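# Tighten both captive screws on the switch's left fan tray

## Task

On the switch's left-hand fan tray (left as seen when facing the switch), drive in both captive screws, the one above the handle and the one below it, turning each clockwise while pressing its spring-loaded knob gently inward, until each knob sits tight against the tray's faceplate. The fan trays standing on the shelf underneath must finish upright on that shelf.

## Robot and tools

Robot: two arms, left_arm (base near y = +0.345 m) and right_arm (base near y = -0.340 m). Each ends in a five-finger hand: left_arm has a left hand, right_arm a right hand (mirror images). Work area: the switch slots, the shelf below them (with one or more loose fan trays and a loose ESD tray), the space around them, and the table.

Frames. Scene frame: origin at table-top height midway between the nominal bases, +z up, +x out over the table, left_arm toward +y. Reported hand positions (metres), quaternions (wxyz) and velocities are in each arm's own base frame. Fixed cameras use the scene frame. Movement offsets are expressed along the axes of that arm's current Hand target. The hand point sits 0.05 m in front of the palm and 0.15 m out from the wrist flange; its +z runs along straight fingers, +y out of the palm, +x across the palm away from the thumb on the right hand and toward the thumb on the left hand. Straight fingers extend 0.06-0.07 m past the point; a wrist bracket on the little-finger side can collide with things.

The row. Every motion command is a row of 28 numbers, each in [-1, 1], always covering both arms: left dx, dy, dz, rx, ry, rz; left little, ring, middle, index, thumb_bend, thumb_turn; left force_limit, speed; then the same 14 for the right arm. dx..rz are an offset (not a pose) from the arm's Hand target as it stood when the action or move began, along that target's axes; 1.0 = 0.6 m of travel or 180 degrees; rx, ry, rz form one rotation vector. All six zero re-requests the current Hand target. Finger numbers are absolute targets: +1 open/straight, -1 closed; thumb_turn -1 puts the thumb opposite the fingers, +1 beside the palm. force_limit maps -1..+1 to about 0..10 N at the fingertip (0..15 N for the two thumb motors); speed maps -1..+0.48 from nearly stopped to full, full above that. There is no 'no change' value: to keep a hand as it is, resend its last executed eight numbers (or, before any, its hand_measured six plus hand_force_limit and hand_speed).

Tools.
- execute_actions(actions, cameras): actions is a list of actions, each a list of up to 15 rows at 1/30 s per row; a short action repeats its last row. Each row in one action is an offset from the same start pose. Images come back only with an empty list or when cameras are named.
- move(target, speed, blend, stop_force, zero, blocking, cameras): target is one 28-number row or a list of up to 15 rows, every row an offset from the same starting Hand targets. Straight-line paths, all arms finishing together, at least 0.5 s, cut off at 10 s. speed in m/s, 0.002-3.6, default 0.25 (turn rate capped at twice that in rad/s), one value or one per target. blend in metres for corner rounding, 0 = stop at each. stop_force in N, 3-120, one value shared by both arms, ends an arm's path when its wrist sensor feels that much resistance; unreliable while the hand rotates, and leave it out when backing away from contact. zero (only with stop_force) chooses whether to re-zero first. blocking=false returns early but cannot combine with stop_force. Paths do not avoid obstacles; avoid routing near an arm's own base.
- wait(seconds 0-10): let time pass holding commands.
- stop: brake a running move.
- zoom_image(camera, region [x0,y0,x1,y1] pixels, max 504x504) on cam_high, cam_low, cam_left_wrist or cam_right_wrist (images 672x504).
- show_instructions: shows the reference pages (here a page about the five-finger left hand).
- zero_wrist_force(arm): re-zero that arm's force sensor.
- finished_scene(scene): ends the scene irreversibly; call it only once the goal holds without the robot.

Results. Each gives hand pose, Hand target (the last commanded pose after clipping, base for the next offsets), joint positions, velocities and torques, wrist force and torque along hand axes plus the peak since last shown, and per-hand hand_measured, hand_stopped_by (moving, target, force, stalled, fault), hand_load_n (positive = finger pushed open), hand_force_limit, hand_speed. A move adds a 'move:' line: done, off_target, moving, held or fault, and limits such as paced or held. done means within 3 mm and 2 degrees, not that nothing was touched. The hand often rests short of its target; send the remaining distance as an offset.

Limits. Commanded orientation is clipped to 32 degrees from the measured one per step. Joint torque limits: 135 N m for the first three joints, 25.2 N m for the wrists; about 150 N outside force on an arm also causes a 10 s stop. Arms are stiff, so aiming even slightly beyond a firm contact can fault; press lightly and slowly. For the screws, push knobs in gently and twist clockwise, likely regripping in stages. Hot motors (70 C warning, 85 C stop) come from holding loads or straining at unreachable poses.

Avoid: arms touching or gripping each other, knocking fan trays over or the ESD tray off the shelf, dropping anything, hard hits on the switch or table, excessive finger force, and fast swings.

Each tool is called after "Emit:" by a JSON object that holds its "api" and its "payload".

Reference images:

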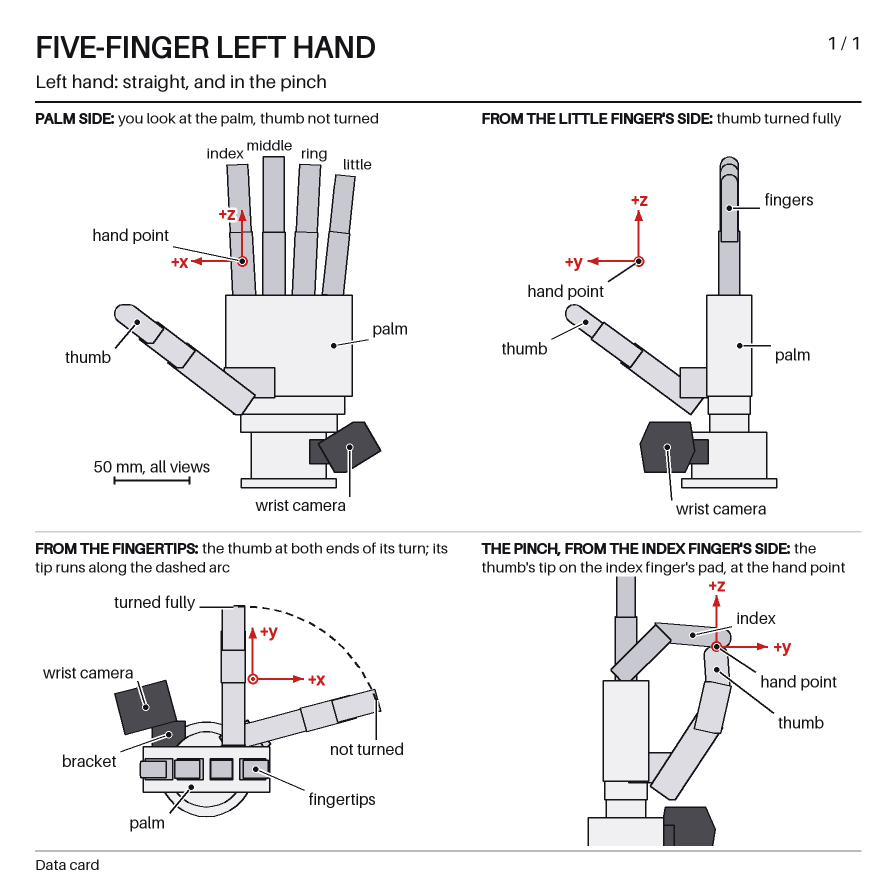

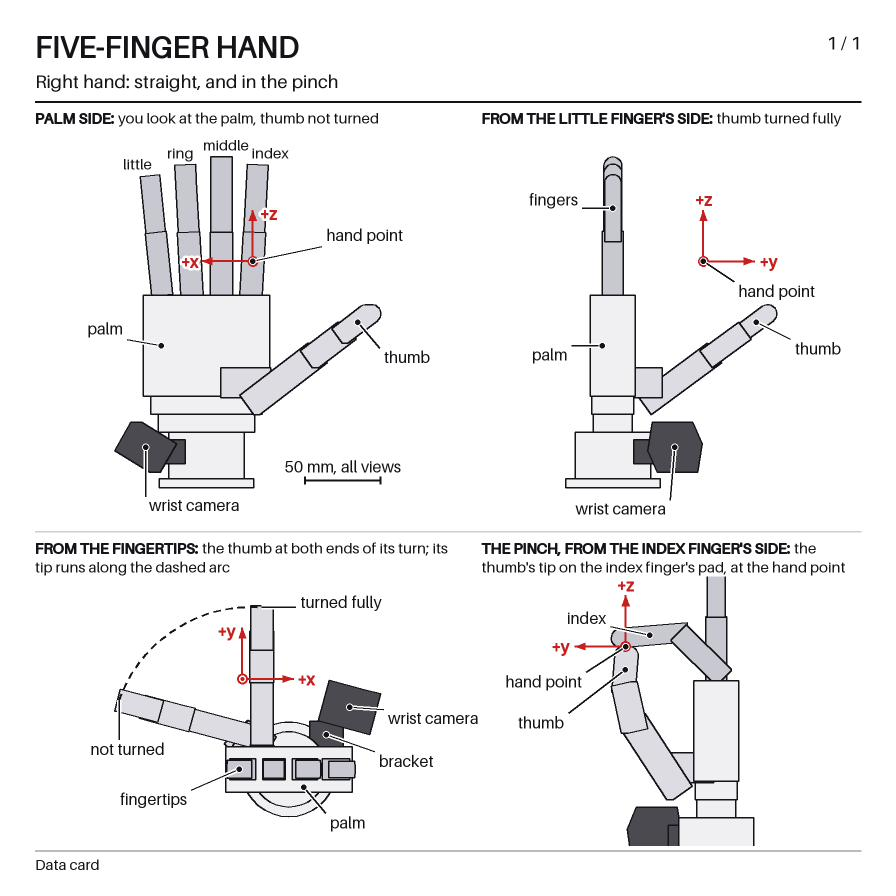

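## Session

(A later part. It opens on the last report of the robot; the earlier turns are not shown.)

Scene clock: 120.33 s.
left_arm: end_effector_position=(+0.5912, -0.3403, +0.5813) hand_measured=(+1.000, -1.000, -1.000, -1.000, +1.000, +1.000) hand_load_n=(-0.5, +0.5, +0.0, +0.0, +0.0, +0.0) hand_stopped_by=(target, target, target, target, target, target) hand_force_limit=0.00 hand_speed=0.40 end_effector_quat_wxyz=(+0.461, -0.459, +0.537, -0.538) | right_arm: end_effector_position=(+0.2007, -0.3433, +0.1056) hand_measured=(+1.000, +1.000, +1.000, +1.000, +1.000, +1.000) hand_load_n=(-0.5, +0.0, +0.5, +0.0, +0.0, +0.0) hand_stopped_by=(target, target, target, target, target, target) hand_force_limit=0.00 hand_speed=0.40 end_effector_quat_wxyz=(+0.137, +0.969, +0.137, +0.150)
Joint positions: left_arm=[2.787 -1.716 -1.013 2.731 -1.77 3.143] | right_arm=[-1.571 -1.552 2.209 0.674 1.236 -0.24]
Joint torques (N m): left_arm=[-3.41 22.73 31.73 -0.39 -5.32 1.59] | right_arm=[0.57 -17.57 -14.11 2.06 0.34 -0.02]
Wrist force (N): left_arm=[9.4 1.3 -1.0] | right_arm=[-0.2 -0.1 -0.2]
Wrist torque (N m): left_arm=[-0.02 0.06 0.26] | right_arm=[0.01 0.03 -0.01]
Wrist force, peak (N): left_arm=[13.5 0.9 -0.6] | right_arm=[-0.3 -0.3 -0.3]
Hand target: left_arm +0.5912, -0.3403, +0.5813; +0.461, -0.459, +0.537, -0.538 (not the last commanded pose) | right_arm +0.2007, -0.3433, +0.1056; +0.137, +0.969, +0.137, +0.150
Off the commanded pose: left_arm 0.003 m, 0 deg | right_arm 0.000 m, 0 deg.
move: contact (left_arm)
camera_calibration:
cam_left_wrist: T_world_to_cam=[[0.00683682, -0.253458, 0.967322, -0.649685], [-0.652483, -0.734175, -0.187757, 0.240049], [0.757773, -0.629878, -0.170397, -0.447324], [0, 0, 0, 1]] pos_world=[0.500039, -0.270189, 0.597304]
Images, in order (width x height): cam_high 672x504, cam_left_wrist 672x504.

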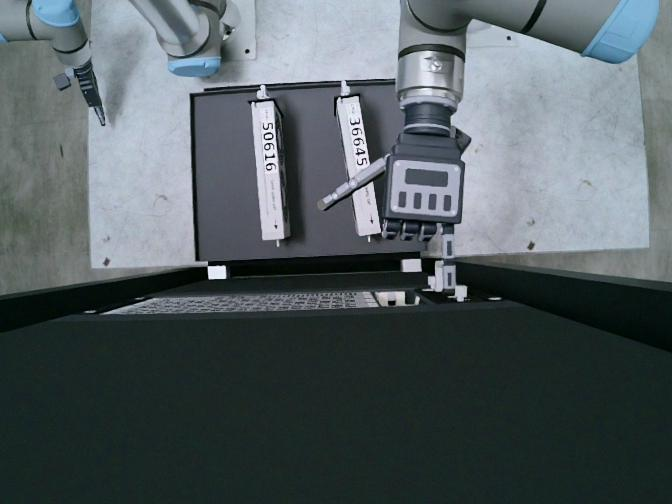

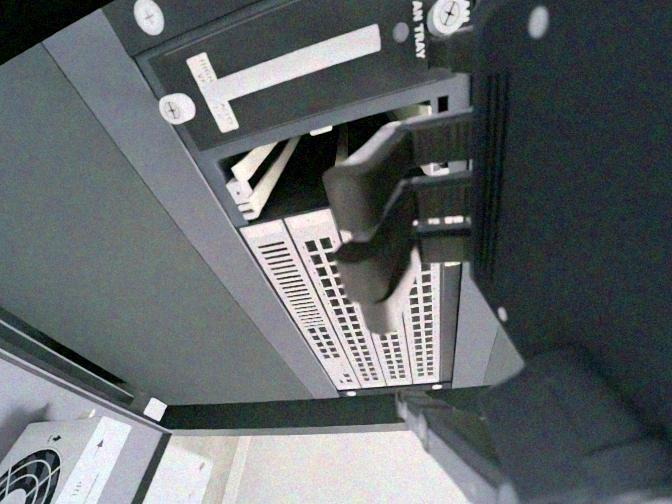

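Emit:
{"api": "move", "payload": {"target": [[0.00497,0,0.00057,0,0,0,1,-1,-1,-1,1,1,0,0.4,0,0,0,0,0,0,1,1,1,1,1,1,0,0.4],[0.00497,-0.03667,0.00057,0,0,0,1,-1,-1,-1,1,1,0,0.4,0,0,0,0,0,0,1,1,1,1,1,1,0,0.4],[-0.05067,-0.03667,-0.00577,0,0,0,1,-1,-1,-1,1,1,0,0.4,0,0,0,0,0,0,1,1,1,1,1,1,0,0.4],[-0.05067,0,-0.00577,0,0,0,1,-1,-1,-1,1,1,0,0.4,0,0,0,0,0,0,1,1,1,1,1,1,0,0.4],[-0.04372,0,-0.00498,0,0,0,1,-1,-1,-1,1,1,0,0.4,0,0,0,0,0,0,1,1,1,1,1,1,0,0.4]], "speed": [0.06,0.08,0.08,0.08,0.03], "blend": [0.001,0.003,0.003,0.003,0]}}

Emit:
{"api": "move", "payload": {"target": [0.00083,0,0.00009,0,0,0,1,-1,-1,-1,1,1,0,0.4,0,0,0,0,0,0,1,1,1,1,1,1,0,0.4], "speed": 0.02}}

Emit:
{"api": "move", "payload": {"target": [0.00083,0,0.00009,0,0,0,1,-1,-1,-1,1,1,0,0.4,0,0,0,0,0,0,1,1,1,1,1,1,0,0.4], "speed": 0.02, "cameras": ["cam_left_wrist"]}}

Scene clock: 124.40 s.
left_arm: end_effector_position=(+0.5922, -0.3139, +0.5813) hand_measured=(+1.000, -1.000, -1.000, -1.000, +1.000, +1.000) hand_load_n=(+0.0, +0.0, +0.0, +0.0, +0.0, -0.5) hand_stopped_by=(target, target, target, target, target, target) hand_force_limit=0.00 hand_speed=0.40 end_effector_quat_wxyz=(+0.461, -0.459, +0.537, -0.538) end_effector_velocity=(+0.000, +0.000, -0.001) end_effector_angular_velocity=(+0.001, +0.002, -0.003) | right_arm: end_effector_position=(+0.2007, -0.3433, +0.1056) hand_measured=(+1.000, +1.000, +1.000, +1.000, +1.000, +1.000) hand_load_n=(+0.0, +0.0, +0.0, +0.0, +0.0, +0.0) hand_stopped_by=(target, target, target, target, target, target) hand_force_limit=0.00 hand_speed=0.40 end_effector_quat_wxyz=(+0.137, +0.969, +0.137, +0.150)
Joint positions: left_arm=[2.848 -1.677 -1.057 2.737 -1.709 3.143] | right_arm=[-1.571 -1.552 2.209 0.674 1.236 -0.24]
Joint velocities: left_arm=[0.003 0.001 -0.004 0 0.006 0.001] | right_arm=[within noise]
Joint torques (N m): left_arm=[8.6 35.94 9.74 2.51 2.71 -0.97] | right_arm=[-1.29 -16.73 -15.63 2.18 0.21 0.09]
Wrist force (N): left_arm=[1.2 0.8 -1.2] | right_arm=[-0.1 -0.3 -0.1]
Wrist torque (N m): left_arm=[-0.02 -0.39 -0.19] | right_arm=[-0.04 0.02 -0.01]
Wrist force, peak (N): left_arm=[9.8 1.3 -1.0] | right_arm=[-0.1 -0.5 0.0]
Hand target: left_arm +0.5923, -0.3139, +0.5813; +0.461, -0.459, +0.537, -0.538 | right_arm +0.2007, -0.3433, +0.1056; +0.137, +0.969, +0.137, +0.150
Off the commanded pose: left_arm 0.000 m, 0 deg | right_arm 0.000 m, 0 deg.
move: done; blend cut to 0.0021 m at target 4

Scene clock: 125.10 s.
left_arm: end_effector_position=(+0.5922, -0.3144, +0.5813) hand_measured=(+1.000, -1.000, -1.000, -1.000, +1.000, +1.000) hand_load_n=(+0.0, +0.0, +0.0, +0.0, +0.0, -0.5) hand_stopped_by=(target, target, target, target, target, target) hand_force_limit=0.00 hand_speed=0.40 end_effector_quat_wxyz=(+0.461, -0.459, +0.537, -0.538) | right_arm: end_effector_position=(+0.2007, -0.3433, +0.1056) hand_measured=(+1.000, +1.000, +1.000, +1.000, +1.000, +1.000) hand_load_n=(+0.0, +0.0, +0.0, +0.0, +0.0, +0.0) hand_stopped_by=(target, target, target, target, target, target) hand_force_limit=0.00 hand_speed=0.40 end_effector_quat_wxyz=(+0.137, +0.969, +0.137, +0.150)
Joint positions: left_arm=[2.847 -1.678 -1.056 2.737 -1.71 3.143] | right_arm=[-1.571 -1.552 2.209 0.674 1.236 -0.24]
Joint torques (N m): left_arm=[-9.06 18.83 31.39 1.97 -2.33 1.75] | right_arm=[-1.33 -16.96 -16.01 2.17 0.43 -0.27]
Wrist force (N): left_arm=[1.1 0.9 -1.0] | right_arm=[-0.3 -0.1 0.0]
Wrist torque (N m): left_arm=[-0.01 -0.36 -0.21] | right_arm=[-0.01 0.04 -0.01]
Wrist force, peak (N): left_arm=[1.5 1.0 -1.2] | right_arm=[0.3 -0.1 -0.2]
Hand target: left_arm +0.5922, -0.3144, +0.5813; +0.461, -0.459, +0.537, -0.538 | right_arm +0.2007, -0.3433, +0.1056; +0.137, +0.969, +0.137, +0.150
Off the commanded pose: left_arm 0.000 m, 0 deg | right_arm 0.000 m, 0 deg.
move: done

Scene clock: 125.80 s.
left_arm: end_effector_position=(+0.5922, -0.3149, +0.5813) hand_measured=(+1.000, -1.000, -1.000, -1.000, +1.000, +1.000) hand_load_n=(+0.0, +0.0, +0.0, +0.0, +0.0, +0.0) hand_stopped_by=(target, target, target, target, target, target) hand_force_limit=0.00 hand_speed=0.40 end_effector_quat_wxyz=(+0.461, -0.459, +0.537, -0.538) | right_arm: end_effector_position=(+0.2007, -0.3433, +0.1056) hand_measured=(+1.000, +1.000, +1.000, +1.000, +1.000, +1.000) hand_load_n=(+0.0, +0.0, +0.0, +0.0, +0.0, +0.0) hand_stopped_by=(target, target, target, target, target, target) hand_force_limit=0.00 hand_speed=0.40 end_effector_quat_wxyz=(+0.137, +0.969, +0.137, +0.150)
Joint positions: left_arm=[2.846 -1.678 -1.056 2.737 -1.711 3.143] | right_arm=[-1.571 -1.552 2.209 0.674 1.236 -0.24]
Joint torques (N m): left_arm=[-7.91 22.04 29.91 0.05 -2.42 2.61] | right_arm=[0.43 -16.65 -14.82 2.1 0.27 0]
Wrist force (N): left_arm=[1.4 0.7 -1.1] | right_arm=[-0.1 -0.4 0.0]
Wrist torque (N m): left_arm=[-0.04 -0.40 -0.19] | right_arm=[-0.05 0.02 -0.01]
Wrist force, peak (N): left_arm=[1.2 1.3 -1.1] | right_arm=[-0.1 -0.3 -0.3]
Hand target: left_arm +0.5922, -0.3149, +0.5813; +0.461, -0.459, +0.537, -0.538 | right_arm +0.2007, -0.3433, +0.1056; +0.137, +0.969, +0.137, +0.150
Off the commanded pose: left_arm 0.000 m, 0 deg | right_arm 0.000 m, 0 deg.
move: done
camera_calibration:
cam_left_wrist: T_world_to_cam=[[0.00683682, -0.253458, 0.967322, -0.643254], [-0.652483, -0.734175, -0.187757, 0.25935], [0.757773, -0.629878, -0.170397, -0.432083], [0, 0, 0, 1]] pos_world=[0.501039, -0.244789, 0.597304]
Images, in order (width x height): cam_left_wrist 672x504.

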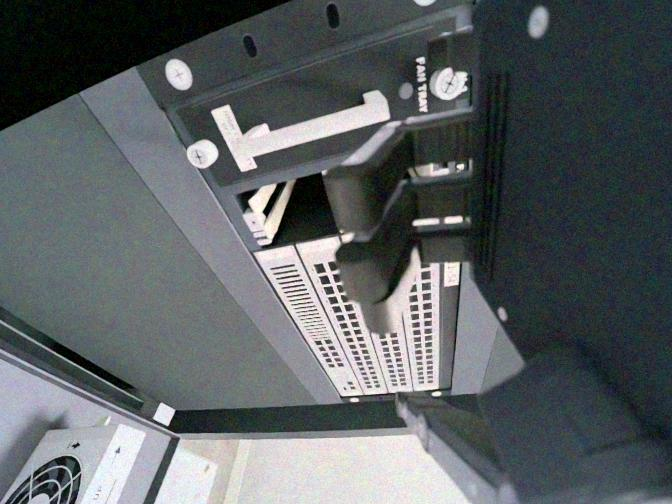

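Emit:
{"api": "move", "payload": {"target": [0.00124,0,0.00014,0,0,0,1,-1,-1,-1,1,1,0,0.4,0,0,0,0,0,0,1,1,1,1,1,1,0,0.4], "speed": 0.02}}

Emit:
{"api": "move", "payload": {"target": [0.00124,0,0.00014,0,0,0,1,-1,-1,-1,1,1,0,0.4,0,0,0,0,0,0,1,1,1,1,1,1,0,0.4], "speed": 0.02, "cameras": ["cam_left_wrist"]}}

Emit:
{"api": "zoom_image", "payload": {"camera": "cam_left_wrist", "region": [380, 40, 500, 130]}}

Scene clock: 126.60 s.
left_arm: end_effector_position=(+0.5922, -0.3157, +0.5813) hand_measured=(+1.000, -1.000, -1.000, -1.000, +1.000, +1.000) hand_load_n=(+0.0, +0.0, +0.0, +0.0, +0.0, +0.0) hand_stopped_by=(target, target, target, target, target, target) hand_force_limit=0.00 hand_speed=0.40 end_effector_quat_wxyz=(+0.461, -0.459, +0.537, -0.538) | right_arm: end_effector_position=(+0.2007, -0.3433, +0.1056) hand_measured=(+1.000, +1.000, +1.000, +1.000, +1.000, +1.000) hand_load_n=(+0.0, +0.0, +0.0, +0.0, +0.0, +0.0) hand_stopped_by=(target, target, target, target, target, target) hand_force_limit=0.00 hand_speed=0.40 end_effector_quat_wxyz=(+0.137, +0.969, +0.137, +0.150)
Joint positions: left_arm=[2.844 -1.679 -1.054 2.737 -1.713 3.143] | right_arm=[-1.571 -1.552 2.209 0.674 1.236 -0.24]
Joint torques (N m): left_arm=[-7.61 21.32 29.82 -0.16 -1.71 2.51] | right_arm=[-0.65 -17.25 -15.54 2.14 0.19 -0.12]
Wrist force (N): left_arm=[0.3 1.1 -1.6] | right_arm=[-0.1 -0.3 -0.2]
Wrist torque (N m): left_arm=[0.05 -0.46 -0.27] | right_arm=[-0.03 0.01 -0.01]
Wrist force, peak (N): left_arm=[1.6 0.9 -1.3] | right_arm=[0.1 -0.4 -0.3]
Hand target: left_arm +0.5922, -0.3156, +0.5813; +0.461, -0.459, +0.537, -0.538 | right_arm +0.2007, -0.3433, +0.1056; +0.137, +0.969, +0.137, +0.150
Off the commanded pose: left_arm 0.000 m, 0 deg | right_arm 0.000 m, 0 deg.
move: done

Scene clock: 127.30 s.
left_arm: end_effector_position=(+0.5921, -0.3164, +0.5813) hand_measured=(+1.000, -1.000, -1.000, -1.000, +1.000, +1.000) hand_load_n=(+0.0, +0.0, +0.0, +0.0, -0.5, -0.5) hand_stopped_by=(target, target, target, target, target, target) hand_force_limit=0.00 hand_speed=0.40 end_effector_quat_wxyz=(+0.461, -0.459, +0.537, -0.538) | right_arm: end_effector_position=(+0.2007, -0.3433, +0.1056) hand_measured=(+1.000, +1.000, +1.000, +1.000, +1.000, +1.000) hand_load_n=(+0.0, +0.0, +0.0, +0.0, +0.0, +0.0) hand_stopped_by=(target, target, target, target, target, target) hand_force_limit=0.00 hand_speed=0.40 end_effector_quat_wxyz=(+0.137, +0.969, +0.137, +0.150)
Joint positions: left_arm=[2.843 -1.681 -1.053 2.737 -1.715 3.143] | right_arm=[-1.571 -1.552 2.209 0.674 1.236 -0.24]
Joint torques (N m): left_arm=[-7.69 21.01 29.59 -0.15 -1.54 2.53] | right_arm=[-1.2 -17.64 -15.19 2.09 0.22 -0.07]
Wrist force (N): left_arm=[-0.4 0.8 -1.7] | right_arm=[-0.2 -0.3 -0.1]
Wrist torque (N m): left_arm=[0.02 -0.49 -0.30] | right_arm=[-0.04 0.03 -0.02]
Wrist force, peak (N): left_arm=[-0.7 1.1 -1.7] | right_arm=[-0.3 -0.5 -0.2]
Hand target: left_arm +0.5921, -0.3164, +0.5813; +0.461, -0.459, +0.537, -0.538 | right_arm +0.2007, -0.3433, +0.1056; +0.137, +0.969, +0.137, +0.150
Off the commanded pose: left_arm 0.000 m, 0 deg | right_arm 0.000 m, 0 deg.
move: done
camera_calibration:
cam_left_wrist: T_world_to_cam=[[0.00683682, -0.253458, 0.967322, -0.643634], [-0.652483, -0.734175, -0.187757, 0.258183], [0.757773, -0.629878, -0.170397, -0.432952], [0, 0, 0, 1]] pos_world=[0.500939, -0.246289, 0.597304]
Images, in order (width x height): cam_left_wrist 672x504.

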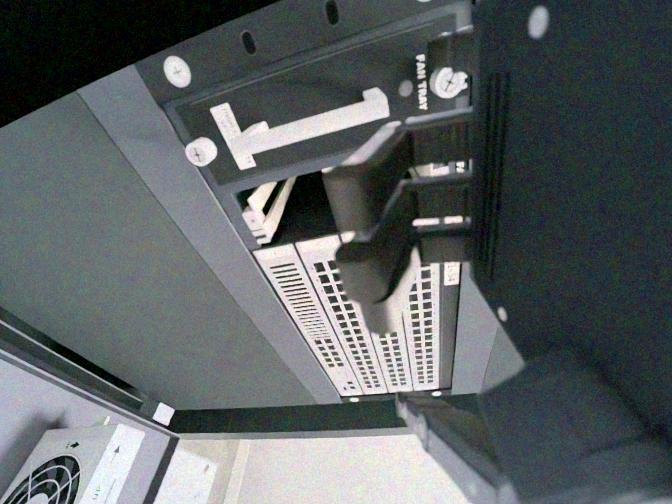

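Scaled by 4.200 from the camera's 672x504 image, which has a finer 960x720 frame.

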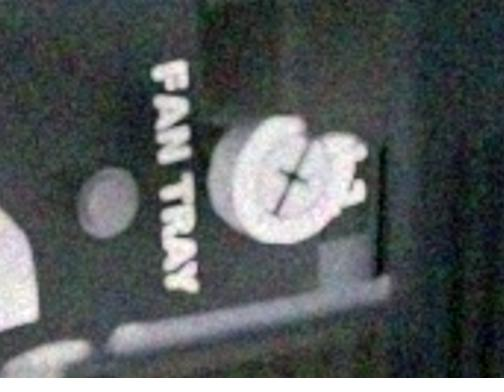

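Emit:
{"api": "move", "payload": {"target": [0.00124,0,0.00014,0,0,0,1,-1,-1,-1,1,1,0,0.4,0,0,0,0,0,0,1,1,1,1,1,1,0,0.4], "speed": 0.02}}

Emit:
{"api": "move", "payload": {"target": [0.00083,0,0.00009,0,0,0,1,-1,-1,-1,1,1,0,0.4,0,0,0,0,0,0,1,1,1,1,1,1,0,0.4], "speed": 0.02, "cameras": ["cam_high"]}}

Emit:
{"api": "zoom_image", "payload": {"camera": "cam_high", "region": [430, 250, 490, 310]}}

Scene clock: 128.13 s.
left_arm: end_effector_position=(+0.5921, -0.3171, +0.5813) hand_measured=(+1.000, -1.000, -1.000, -1.000, +1.000, +1.000) hand_load_n=(+0.0, +0.0, +0.0, +0.0, +0.0, -0.5) hand_stopped_by=(target, target, target, target, target, target) hand_force_limit=0.00 hand_speed=0.40 end_effector_quat_wxyz=(+0.461, -0.459, +0.537, -0.538) | right_arm: end_effector_position=(+0.2007, -0.3433, +0.1056) hand_measured=(+1.000, +1.000, +1.000, +1.000, +1.000, +1.000) hand_load_n=(+0.0, +0.0, +0.5, +0.0, +0.0, +0.0) hand_stopped_by=(target, target, target, target, target, target) hand_force_limit=0.00 hand_speed=0.40 end_effector_quat_wxyz=(+0.137, +0.969, +0.137, +0.150)
Joint positions: left_arm=[2.841 -1.682 -1.052 2.737 -1.716 3.143] | right_arm=[-1.571 -1.552 2.209 0.674 1.236 -0.24]
Joint torques (N m): left_arm=[-11.39 19.49 30.36 0.08 0.32 2.38] | right_arm=[-2.75 -16.49 -16.1 2.02 0.34 -0.07]
Wrist force (N): left_arm=[-4.9 1.1 -2.9] | right_arm=[-0.1 -0.2 -0.2]
Wrist torque (N m): left_arm=[0.11 -0.71 -0.60] | right_arm=[-0.01 0.01 -0.01]
Wrist force, peak (N): left_arm=[-4.9 1.1 -2.9] | right_arm=[-0.2 -0.4 -0.3]
Hand target: left_arm +0.5921, -0.3171, +0.5813; +0.461, -0.459, +0.537, -0.538 | right_arm +0.2007, -0.3433, +0.1056; +0.137, +0.969, +0.137, +0.150
Off the commanded pose: left_arm 0.000 m, 0 deg | right_arm 0.000 m, 0 deg.
move: done

Scene clock: 128.83 s.
left_arm: end_effector_position=(+0.5921, -0.3176, +0.5813) hand_measured=(+1.000, -1.000, -1.000, -1.000, +1.000, +1.000) hand_load_n=(+0.0, +0.0, +0.0, +0.0, +0.0, -0.5) hand_stopped_by=(target, target, target, target, target, target) hand_force_limit=0.00 hand_speed=0.40 end_effector_quat_wxyz=(+0.461, -0.459, +0.537, -0.538) | right_arm: end_effector_position=(+0.2007, -0.3433, +0.1056) hand_measured=(+1.000, +1.000, +1.000, +1.000, +1.000, +1.000) hand_load_n=(+0.0, +0.0, +0.0, +0.0, +0.0, +0.0) hand_stopped_by=(target, target, target, target, target, target) hand_force_limit=0.00 hand_speed=0.40 end_effector_quat_wxyz=(+0.137, +0.969, +0.137, +0.150)
Joint positions: left_arm=[2.84 -1.682 -1.051 2.736 -1.718 3.143] | right_arm=[-1.571 -1.552 2.209 0.674 1.236 -0.24]
Joint torques (N m): left_arm=[-15.84 18.82 30.69 0.55 2.3 2.43] | right_arm=[-1.2 -16.87 -15.5 2.11 0.09 -0.06]
Wrist force (N): left_arm=[-11.1 1.1 -4.6] | right_arm=[-0.2 -0.3 -0.2]
Wrist torque (N m): left_arm=[0.20 -1.21 -0.99] | right_arm=[-0.03 0.02 -0.01]
Wrist force, peak (N): left_arm=[-11.5 0.9 -4.5] | right_arm=[0.0 -0.6 0.2]
Hand target: left_arm +0.5921, -0.3176, +0.5813; +0.461, -0.459, +0.537, -0.538 | right_arm +0.2007, -0.3433, +0.1056; +0.137, +0.969, +0.137, +0.150
Off the commanded pose: left_arm 0.000 m, 0 deg | right_arm 0.000 m, 0 deg.
move: done
Images, in order (width x height): cam_high 672x504.

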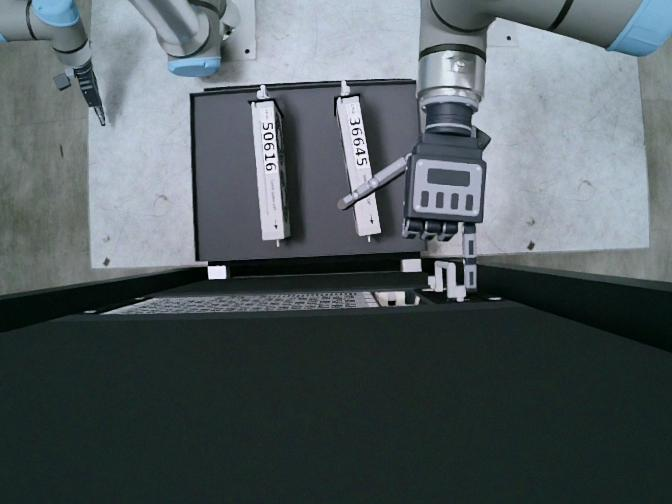

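Scaled by 8.400 from the camera's 672x504 image, which has a finer 960x720 frame.

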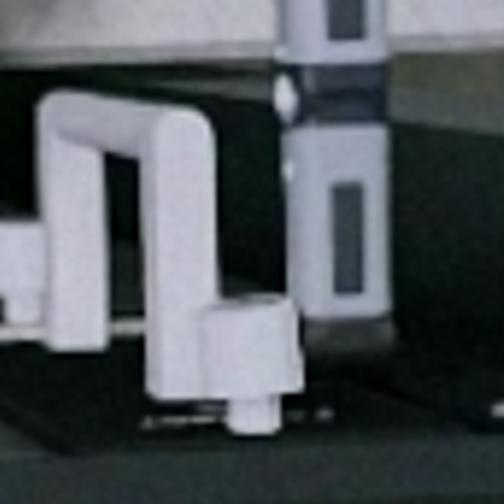

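Emit:
{"api": "move", "payload": {"target": [[-0.00545,0,-0.00062,0,0,0,1,-1,-1,-1,1,1,0,0.4,0,0,0,0,0,0,1,1,1,1,1,1,0,0.4],[-0.00509,0.00783,-0.00377,0,0,0,1,-1,-1,-1,1,1,0,0.4,0,0,0,0,0,0,1,1,1,1,1,1,0,0.4],[0.00137,0.00783,-0.00303,0,0,0,1,-1,-1,-1,1,1,0,0.4,0,0,0,0,0,0,1,1,1,1,1,1,0,0.4],[0.00095,0.007,0.00061,0,0,0,1,-1,-1,-1,1,1,0,0.4,0,0,0,0,0,0,1,1,1,1,1,1,0,0.4]], "speed": [0.05,0.05,0.03,0.02], "blend": 0.0005, "cameras": ["cam_left_wrist","cam_high"]}}

Emit:
{"api": "zoom_image", "payload": {"camera": "cam_high", "region": [430, 250, 490, 310]}}

Emit:
{"api": "zoom_image", "payload": {"camera": "cam_left_wrist", "region": [380, 40, 500, 130]}}

Scene clock: 130.60 s.
left_arm: end_effector_position=(+0.5925, -0.3182, +0.5771) hand_measured=(+1.000, -1.000, -1.000, -1.000, +1.000, +1.000) hand_load_n=(-4.0, +0.0, +0.0, +0.0, +0.0, -0.5) hand_stopped_by=(target, target, target, target, target, target) hand_force_limit=0.00 hand_speed=0.40 end_effector_quat_wxyz=(+0.461, -0.459, +0.537, -0.538) | right_arm: end_effector_position=(+0.2007, -0.3433, +0.1056) hand_measured=(+1.000, +1.000, +1.000, +1.000, +1.000, +1.000) hand_load_n=(+0.0, +0.0, +0.0, +0.0, +0.0, +0.0) hand_stopped_by=(target, target, target, target, target, target) hand_force_limit=0.00 hand_speed=0.40 end_effector_quat_wxyz=(+0.137, +0.969, +0.137, +0.150)
Joint positions: left_arm=[2.838 -1.68 -1.066 2.748 -1.719 3.143] | right_arm=[-1.571 -1.552 2.209 0.674 1.236 -0.24]
Joint torques (N m): left_arm=[-6.71 35.43 12.6 3.94 5.31 2.17] | right_arm=[-1.53 -16.48 -14.87 2.35 0.16 0.02]
Wrist force (N): left_arm=[-8.3 5.1 -6.3] | right_arm=[0.0 -0.2 -0.2]
Wrist torque (N m): left_arm=[0.33 -1.08 -1.04] | right_arm=[-0.01 0.00 0.00]
Wrist force, peak (N): left_arm=[-8.3 5.0 -10.2] | right_arm=[0.2 -0.6 -0.1]
Hand target: left_arm +0.5924, -0.3183, +0.5771; +0.461, -0.459, +0.537, -0.538 | right_arm +0.2007, -0.3433, +0.1056; +0.137, +0.969, +0.137, +0.150
Off the commanded pose: left_arm 0.000 m, 0 deg | right_arm 0.000 m, 0 deg.
move: done
camera_calibration:
cam_left_wrist: T_world_to_cam=[[0.00685421, -0.253439, 0.967327, -0.640062], [-0.652483, -0.734182, -0.187732, 0.256179], [0.757773, -0.629877, -0.170397, -0.435091], [0, 0, 0, 1]] pos_world=[0.501239, -0.248189, 0.593104]
Images, in order (width x height): cam_high 672x504, cam_left_wrist 672x504.

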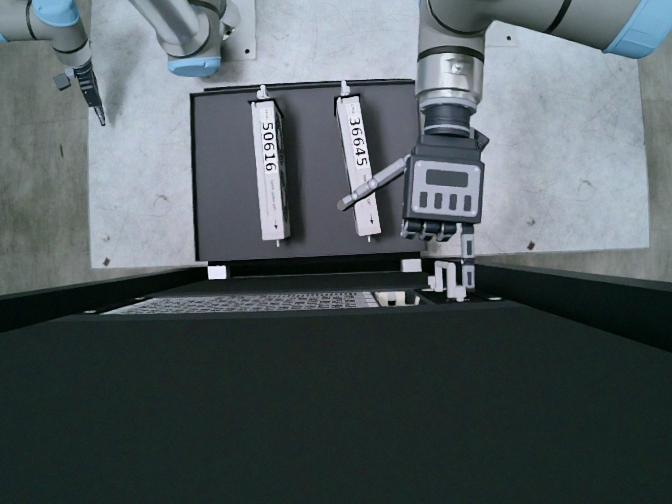

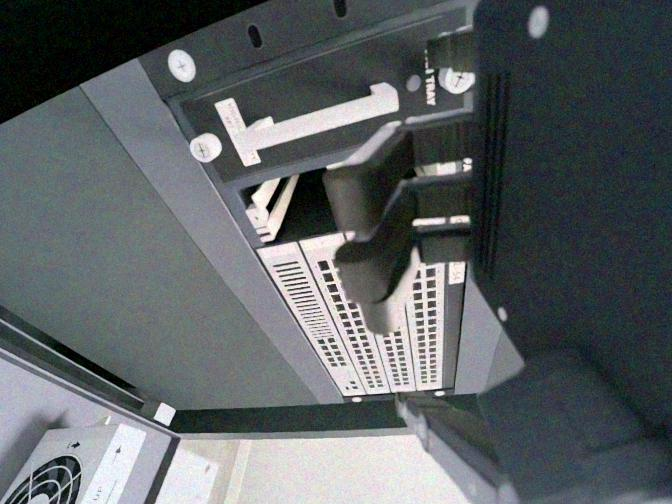

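Scaled by 8.400 from the camera's 672x504 image, which has a finer 960x720 frame.

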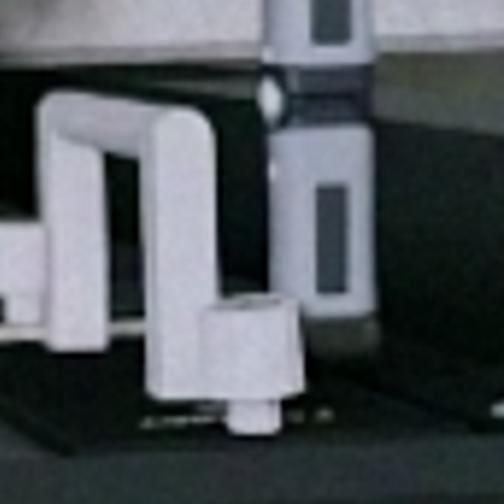

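Scaled by 4.200 from the camera's 672x504 image, which has a finer 960x720 frame.

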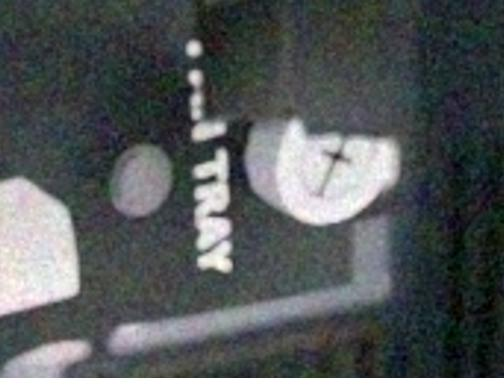

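Emit:
{"api": "move", "payload": {"target": [[-0.00558,0,-0.00231,0,0,0,1,-1,-1,-1,1,1,0,0.4,0,0,0,0,0,0,1,1,1,1,1,1,0,0.4],[-0.00595,-0.005,0.001,0,0,0,1,-1,-1,-1,1,1,0,0.4,0,0,0,0,0,0,1,1,1,1,1,1,0,0.4],[0.00051,-0.005,0.00174,0,0,0,1,-1,-1,-1,1,1,0,0.4,0,0,0,0,0,0,1,1,1,1,1,1,0,0.4],[0.00007,-0.005,0.00555,0,0,0,1,-1,-1,-1,1,1,0,0.4,0,0,0,0,0,0,1,1,1,1,1,1,0,0.4]], "speed": [0.05,0.05,0.03,0.02], "blend": 0.0005, "cameras": ["cam_left_wrist","cam_high"]}}

Emit:
{"api": "zoom_image", "payload": {"camera": "cam_high", "region": [430, 250, 490, 310]}}

Emit:
{"api": "zoom_image", "payload": {"camera": "cam_left_wrist", "region": [380, 40, 500, 130]}}

Scene clock: 131.70 s.
left_arm: end_effector_position=(+0.5958, -0.3187, +0.5802) hand_measured=(+1.000, -1.000, -1.000, -1.000, +1.000, +1.000) hand_load_n=(+0.0, +0.0, +0.0, +0.0, +0.0, -0.5) hand_stopped_by=(target, target, target, target, target, target) hand_force_limit=0.00 hand_speed=0.40 end_effector_quat_wxyz=(+0.461, -0.459, +0.537, -0.538) | right_arm: end_effector_position=(+0.2007, -0.3433, +0.1056) hand_measured=(+1.000, +1.000, +1.000, +1.000, +1.000, +1.000) hand_load_n=(+0.0, +0.0, +0.0, +0.0, +0.0, +0.0) hand_stopped_by=(target, target, target, target, target, target) hand_force_limit=0.00 hand_speed=0.40 end_effector_quat_wxyz=(+0.137, +0.969, +0.137, +0.150)
Joint positions: left_arm=[2.84 -1.691 -1.045 2.739 -1.718 3.143] | right_arm=[-1.571 -1.552 2.209 0.674 1.236 -0.24]
Joint torques (N m): left_arm=[-25.19 26.63 8.63 1.99 11.92 2.22] | right_arm=[-0.18 -17.13 -15.2 2.08 0.23 0.02]
Wrist force (N): left_arm=[-29.5 0.6 -15.7] | right_arm=[-0.1 -0.2 -0.3]
Wrist torque (N m): left_arm=[0.93 -2.52 -2.14] | right_arm=[0.00 0.02 -0.01]
Wrist force, peak (N): left_arm=[-28.4 0.1 -19.9] | right_arm=[0.1 -0.4 -0.2]
Hand target: left_arm +0.5957, -0.3188, +0.5801; +0.461, -0.459, +0.537, -0.538 | right_arm +0.2007, -0.3433, +0.1056; +0.137, +0.969, +0.137, +0.150
Off the commanded pose: left_arm 0.000 m, 0 deg | right_arm 0.000 m, 0 deg.
move: done
camera_calibration:
cam_left_wrist: T_world_to_cam=[[0.00683601, -0.253389, 0.96734, -0.643197], [-0.652258, -0.734375, -0.187756, 0.258465], [0.757966, -0.629672, -0.170295, -0.437563], [0, 0, 0, 1]] pos_world=[0.504641, -0.24869, 0.596204]
Images, in order (width x height): cam_high 672x504, cam_left_wrist 672x504.

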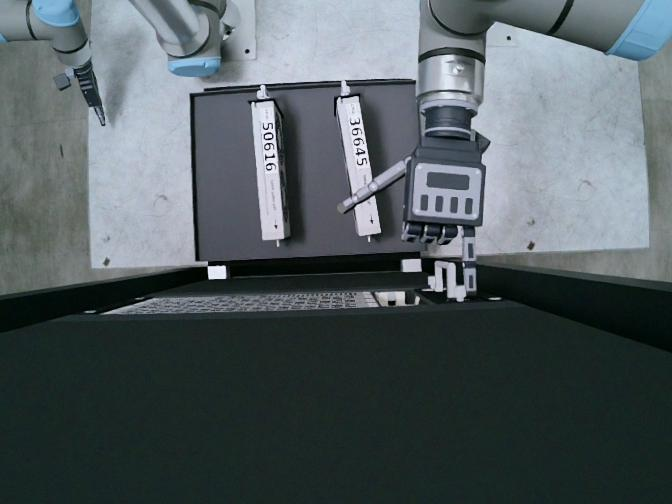

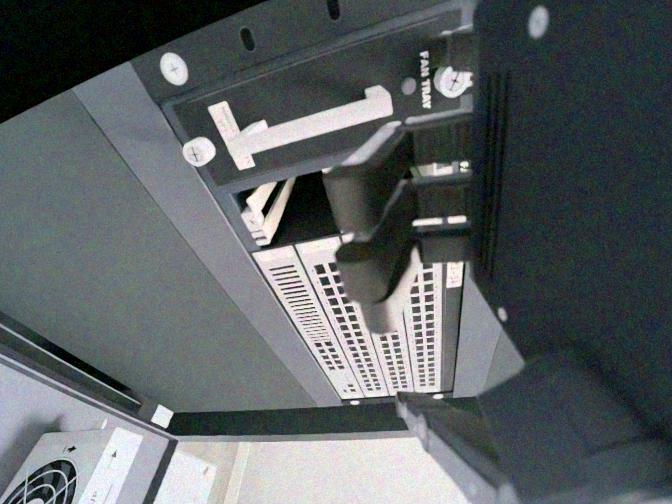

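Scaled by 8.400 from the camera's 672x504 image, which has a finer 960x720 frame.

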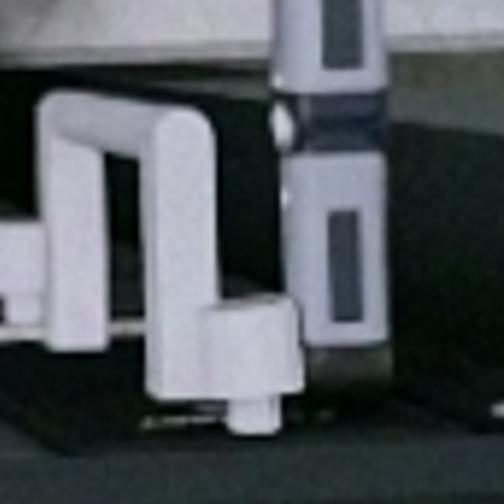

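Scaled by 4.200 from the camera's 672x504 image, which has a finer 960x720 frame.

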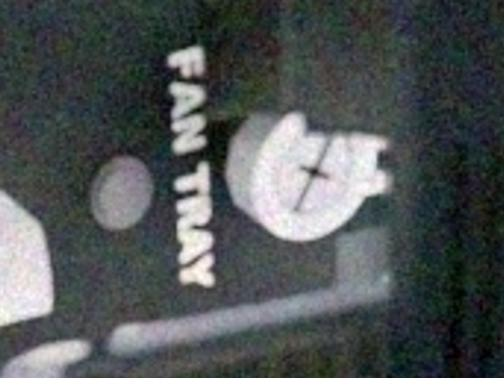

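Emit:
{"api": "move", "payload": {"target": [[-0.00139,0,-0.00016,0,0,0,1,-1,-1,-1,1,1,0,0.4,0,0,0,0,0,0,1,1,1,1,1,1,0,0.4],[-0.00143,-0.015,0.00017,0,0,0,1,-1,-1,-1,1,1,0,0.4,0,0,0,0,0,0,1,1,1,1,1,1,0,0.4]], "speed": [0.03,0.03], "blend": 0.0003, "cameras": ["cam_left_wrist","cam_high"]}}

Emit:
{"api": "zoom_image", "payload": {"camera": "cam_high", "region": [430, 250, 490, 310]}}

Emit:
{"api": "zoom_image", "payload": {"camera": "cam_left_wrist", "region": [380, 40, 500, 130]}}

Scene clock: 132.90 s.
left_arm: end_effector_position=(+0.5959, -0.3180, +0.5891) hand_measured=(+0.998, -1.000, -1.000, -1.000, +1.000, +1.000) hand_load_n=(-6.5, +0.0, +0.0, +0.0, +0.5, +0.0) hand_stopped_by=(target, target, target, target, target, target) hand_force_limit=0.00 hand_speed=0.40 end_effector_quat_wxyz=(+0.461, -0.459, +0.537, -0.538) end_effector_velocity=(+0.001, +0.000, -0.001) end_effector_angular_velocity=(+0.001, -0.002, +0.000) | right_arm: end_effector_position=(+0.2007, -0.3433, +0.1056) hand_measured=(+1.000, +1.000, +1.000, +1.000, +1.000, +1.000) hand_load_n=(+0.0, +0.0, +0.0, +0.0, +0.0, +0.0) hand_stopped_by=(target, target, target, target, target, target) hand_force_limit=0.00 hand_speed=0.40 end_effector_quat_wxyz=(+0.137, +0.969, +0.137, +0.150)
Joint positions: left_arm=[2.841 -1.7 -1.009 2.712 -1.716 3.143] | right_arm=[-1.571 -1.552 2.209 0.674 1.236 -0.24]
Joint velocities: left_arm=[0 0.001 -0.005 0.006 0 0.001] | right_arm=[within noise]
Joint torques (N m): left_arm=[-3.73 34.84 12.81 4.86 3.32 1.79] | right_arm=[-1.1 -17.06 -14.97 2 0.45 0.01]
Wrist force (N): left_arm=[-17.4 5.8 -7.3] | right_arm=[0.0 -0.1 -0.2]
Wrist torque (N m): left_arm=[0.27 -1.51 -1.52] | right_arm=[-0.01 0.01 0.00]
Wrist force, peak (N): left_arm=[-29.5 0.4 -14.7] | right_arm=[-0.2 -0.4 0.0]
Hand target: left_arm +0.5959, -0.3180, +0.5891; +0.461, -0.459, +0.537, -0.538 | right_arm +0.2007, -0.3433, +0.1056; +0.137, +0.969, +0.137, +0.150
Off the commanded pose: left_arm 0.000 m, 0 deg | right_arm 0.000 m, 0 deg.
move: done
camera_calibration:
cam_left_wrist: T_world_to_cam=[[0.00681852, -0.253442, 0.967326, -0.651722], [-0.652588, -0.734088, -0.187733, 0.260958], [0.757682, -0.629986, -0.170399, -0.435535], [0, 0, 0, 1]] pos_world=[0.504739, -0.247989, 0.605204]
Images, in order (width x height): cam_high 672x504, cam_left_wrist 672x504.

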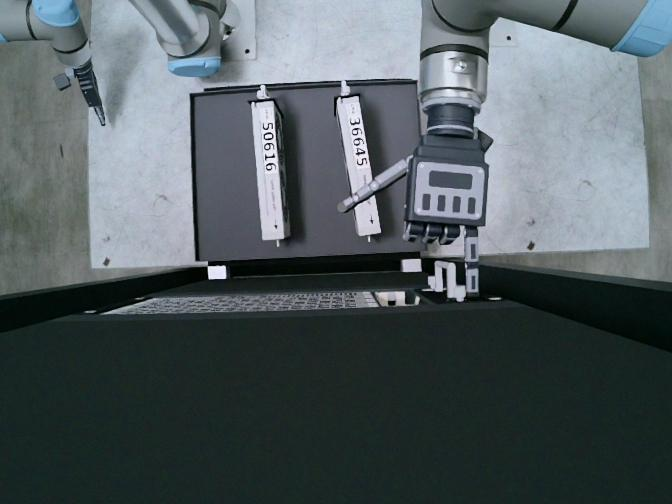

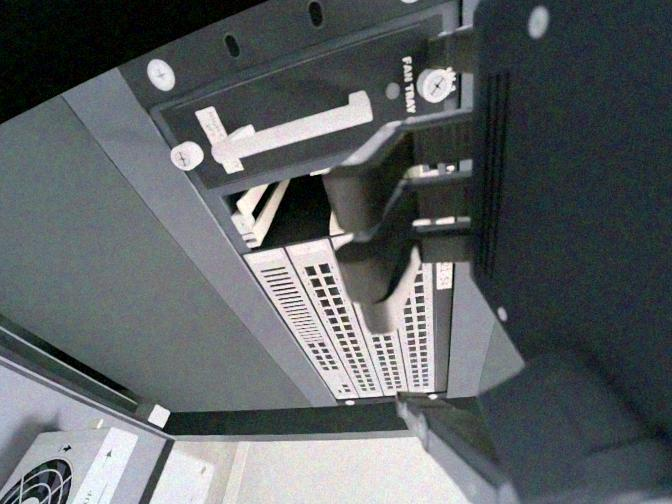

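Scaled by 8.400 from the camera's 672x504 image, which has a finer 960x720 frame.

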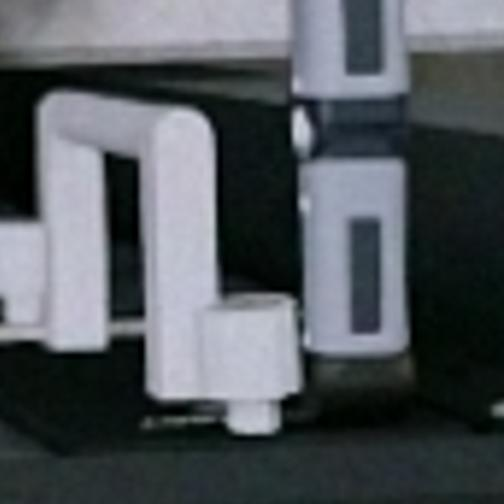

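Scaled by 4.200 from the camera's 672x504 image, which has a finer 960x720 frame.

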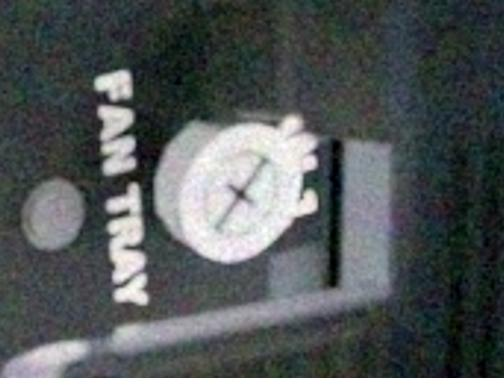

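Emit:
{"api": "move", "payload": {"target": [[-0.00497,0,-0.00057,0,0,0,1,-1,-1,-1,1,1,0,0.4,0,0,0,0,0,0,1,1,1,1,1,1,0,0.4],[0.0107,0,-0.0939,0,0,0,1,-1,-1,-1,1,1,0,0.4,0,0,0,0,0,0,1,1,1,1,1,1,0,0.4],[0.00627,0.01,-0.0944,0,0.1861,0,1,-1,-1,-1,1,1,0,0.4,0,0,0,0,0,0,1,1,1,1,1,1,0,0.4]], "speed": [0.05,0.15,0.25], "blend": [0.001,0.003,0], "cameras": ["cam_left_wrist","cam_high"]}}

Emit:
{"api": "zoom_image", "payload": {"camera": "cam_high", "region": [430, 250, 490, 310]}}

Scene clock: 136.70 s.
left_arm: end_effector_position=(+0.5394, -0.3129, +0.5830) hand_measured=(+1.000, -1.000, -1.000, -1.000, +1.000, +1.000) hand_load_n=(+0.0, +0.0, +0.0, +0.0, +0.0, -0.5) hand_stopped_by=(target, target, target, target, target, target) hand_force_limit=0.00 hand_speed=0.40 end_effector_quat_wxyz=(+0.286, -0.284, +0.647, -0.647) end_effector_velocity=(-0.001, -0.001, +0.000) end_effector_angular_velocity=(+0.000, +0.001, -0.005) | right_arm: end_effector_position=(+0.2007, -0.3433, +0.1056) hand_measured=(+1.000, +1.000, +1.000, +1.000, +1.000, +1.000) hand_load_n=(+0.0, +0.0, +0.0, +0.0, +0.0, +0.0) hand_stopped_by=(target, target, target, target, target, target) hand_force_limit=0.00 hand_speed=0.40 end_effector_quat_wxyz=(+0.137, +0.969, +0.137, +0.150)
Joint positions: left_arm=[3.173 -1.596 -1.139 2.738 -0.799 3.142] | right_arm=[-1.571 -1.552 2.209 0.674 1.236 -0.24]
Joint velocities: left_arm=[0 0 -0.001 0 0.005 0] | right_arm=[within noise]
Joint torques (N m): left_arm=[1.98 25.52 10.73 -0.69 2.93 -0.23] | right_arm=[-2.36 -16.85 -16.09 2.11 0.45 0.04]
Wrist force (N): left_arm=[0.4 0.8 -1.8] | right_arm=[0.0 -0.3 0.0]
Wrist torque (N m): left_arm=[0.02 -0.28 -0.22] | right_arm=[-0.04 -0.01 -0.01]
Wrist force, peak (N): left_arm=[-17.8 5.7 -7.9] | right_arm=[0.0 -0.5 -0.1]
Hand target: left_arm +0.5393, -0.3129, +0.5829; +0.286, -0.284, +0.647, -0.647 | right_arm +0.2007, -0.3433, +0.1056; +0.137, +0.969, +0.137, +0.150
Off the commanded pose: left_arm 0.000 m, 0 deg | right_arm 0.000 m, 0 deg.
move: done
camera_calibration:
cam_left_wrist: T_world_to_cam=[[-0.134471, -0.216667, 0.96694, -0.556137], [-0.949227, -0.251902, -0.188452, 0.538008], [0.284405, -0.943187, -0.171793, -0.232494], [0, 0, 0, 1]] pos_world=[0.50203, -0.204256, 0.599199]
Images, in order (width x height): cam_high 672x504, cam_left_wrist 672x504.

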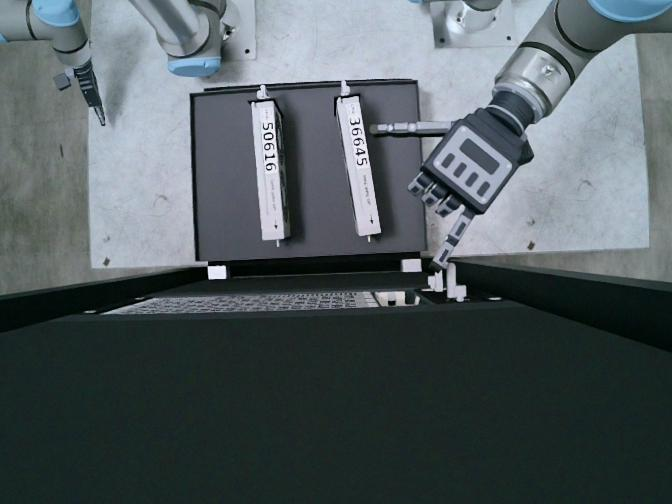

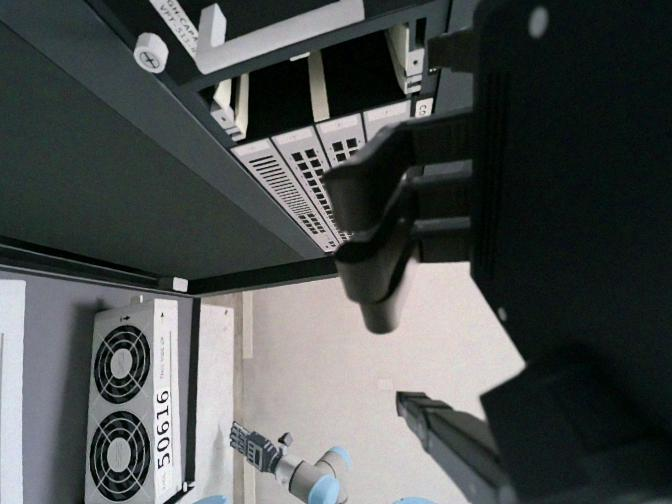

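Scaled by 8.400 from the camera's 672x504 image, which has a finer 960x720 frame.

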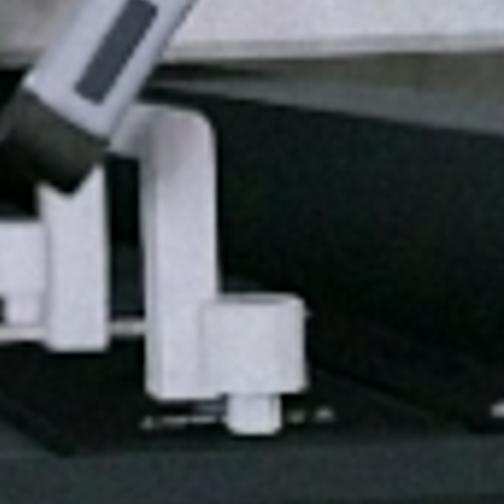

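Emit:
{"api": "move", "payload": {"target": [-0.02515,0,0.02088,0,0,0,1,-1,-1,-1,1,1,0,0.4,0,0,0,0,0,0,1,1,1,1,1,1,0,0.4], "speed": 0.06, "cameras": ["cam_left_wrist","cam_high"]}}

Emit:
{"api": "zoom_image", "payload": {"camera": "cam_high", "region": [430, 250, 490, 310]}}

Scene clock: 137.90 s.
left_arm: end_effector_position=(+0.5588, -0.3102, +0.5830) hand_measured=(+1.000, -1.000, -1.000, -1.000, +1.000, +1.000) hand_load_n=(+0.0, +0.0, +0.0, +0.0, +0.0, -0.5) hand_stopped_by=(target, target, target, target, target, target) hand_force_limit=0.00 hand_speed=0.40 end_effector_quat_wxyz=(+0.286, -0.284, +0.647, -0.647) end_effector_velocity=(-0.002, +0.000, -0.001) end_effector_angular_velocity=(+0.000, +0.001, +0.000) | right_arm: end_effector_position=(+0.2007, -0.3433, +0.1056) hand_measured=(+1.000, +1.000, +1.000, +1.000, +1.000, +1.000) hand_load_n=(+0.0, +0.0, +0.0, +0.0, +0.0, +0.0) hand_stopped_by=(target, target, target, target, target, target) hand_force_limit=0.00 hand_speed=0.40 end_effector_quat_wxyz=(+0.137, +0.969, +0.137, +0.150)
Joint positions: left_arm=[3.179 -1.641 -1.091 2.735 -0.794 3.142] | right_arm=[-1.571 -1.552 2.209 0.674 1.236 -0.24]
Joint velocities: left_arm=[0 0.004 -0.006 0 0 0] | right_arm=[within noise]
Joint torques (N m): left_arm=[-3.15 32.64 9.28 -0.13 1.06 0.96] | right_arm=[-0.23 -17.41 -15.02 2.28 0.42 0.04]
Wrist force (N): left_arm=[0.3 1.0 -1.8] | right_arm=[0.0 -0.3 -0.3]
Wrist torque (N m): left_arm=[0.04 -0.27 -0.23] | right_arm=[-0.02 0.00 0.00]
Wrist force, peak (N): left_arm=[0.8 1.3 -1.9] | right_arm=[-0.4 -0.1 -0.2]
Hand target: left_arm +0.5588, -0.3102, +0.5830; +0.286, -0.284, +0.647, -0.647 | right_arm +0.2007, -0.3433, +0.1056; +0.137, +0.969, +0.137, +0.150
Off the commanded pose: left_arm 0.000 m, 0 deg | right_arm 0.000 m, 0 deg.
move: done
camera_calibration:
cam_left_wrist: T_world_to_cam=[[-0.134468, -0.216751, 0.966922, -0.552915], [-0.949256, -0.251789, -0.188454, 0.557263], [0.284308, -0.943197, -0.171894, -0.235289], [0, 0, 0, 1]] pos_world=[0.52153, -0.201456, 0.599199]
Images, in order (width x height): cam_high 672x504, cam_left_wrist 672x504.

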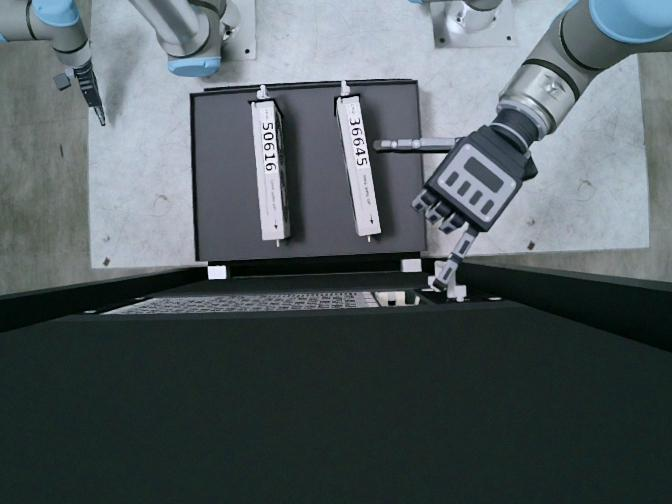

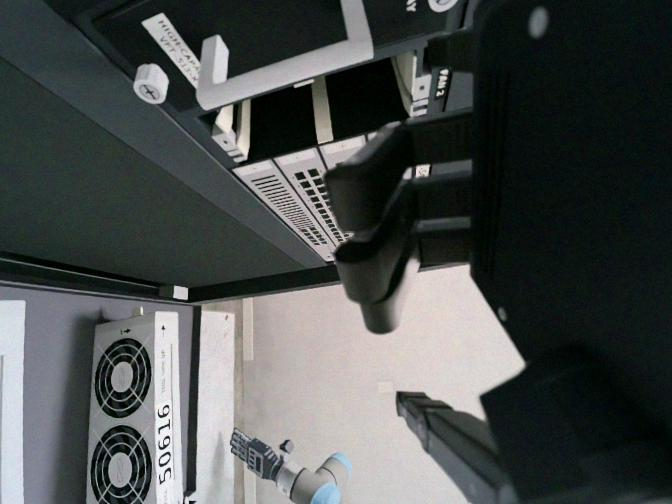

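Scaled by 8.400 from the camera's 672x504 image, which has a finer 960x720 frame.

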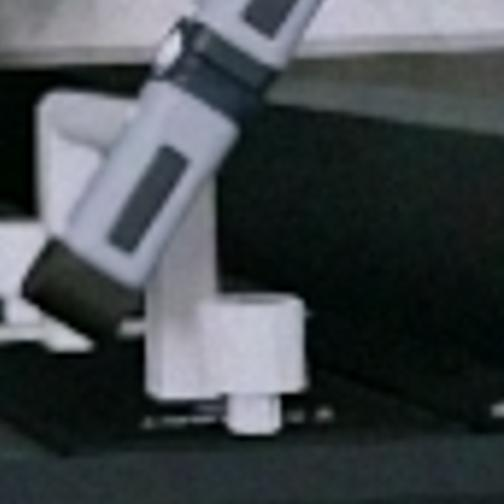

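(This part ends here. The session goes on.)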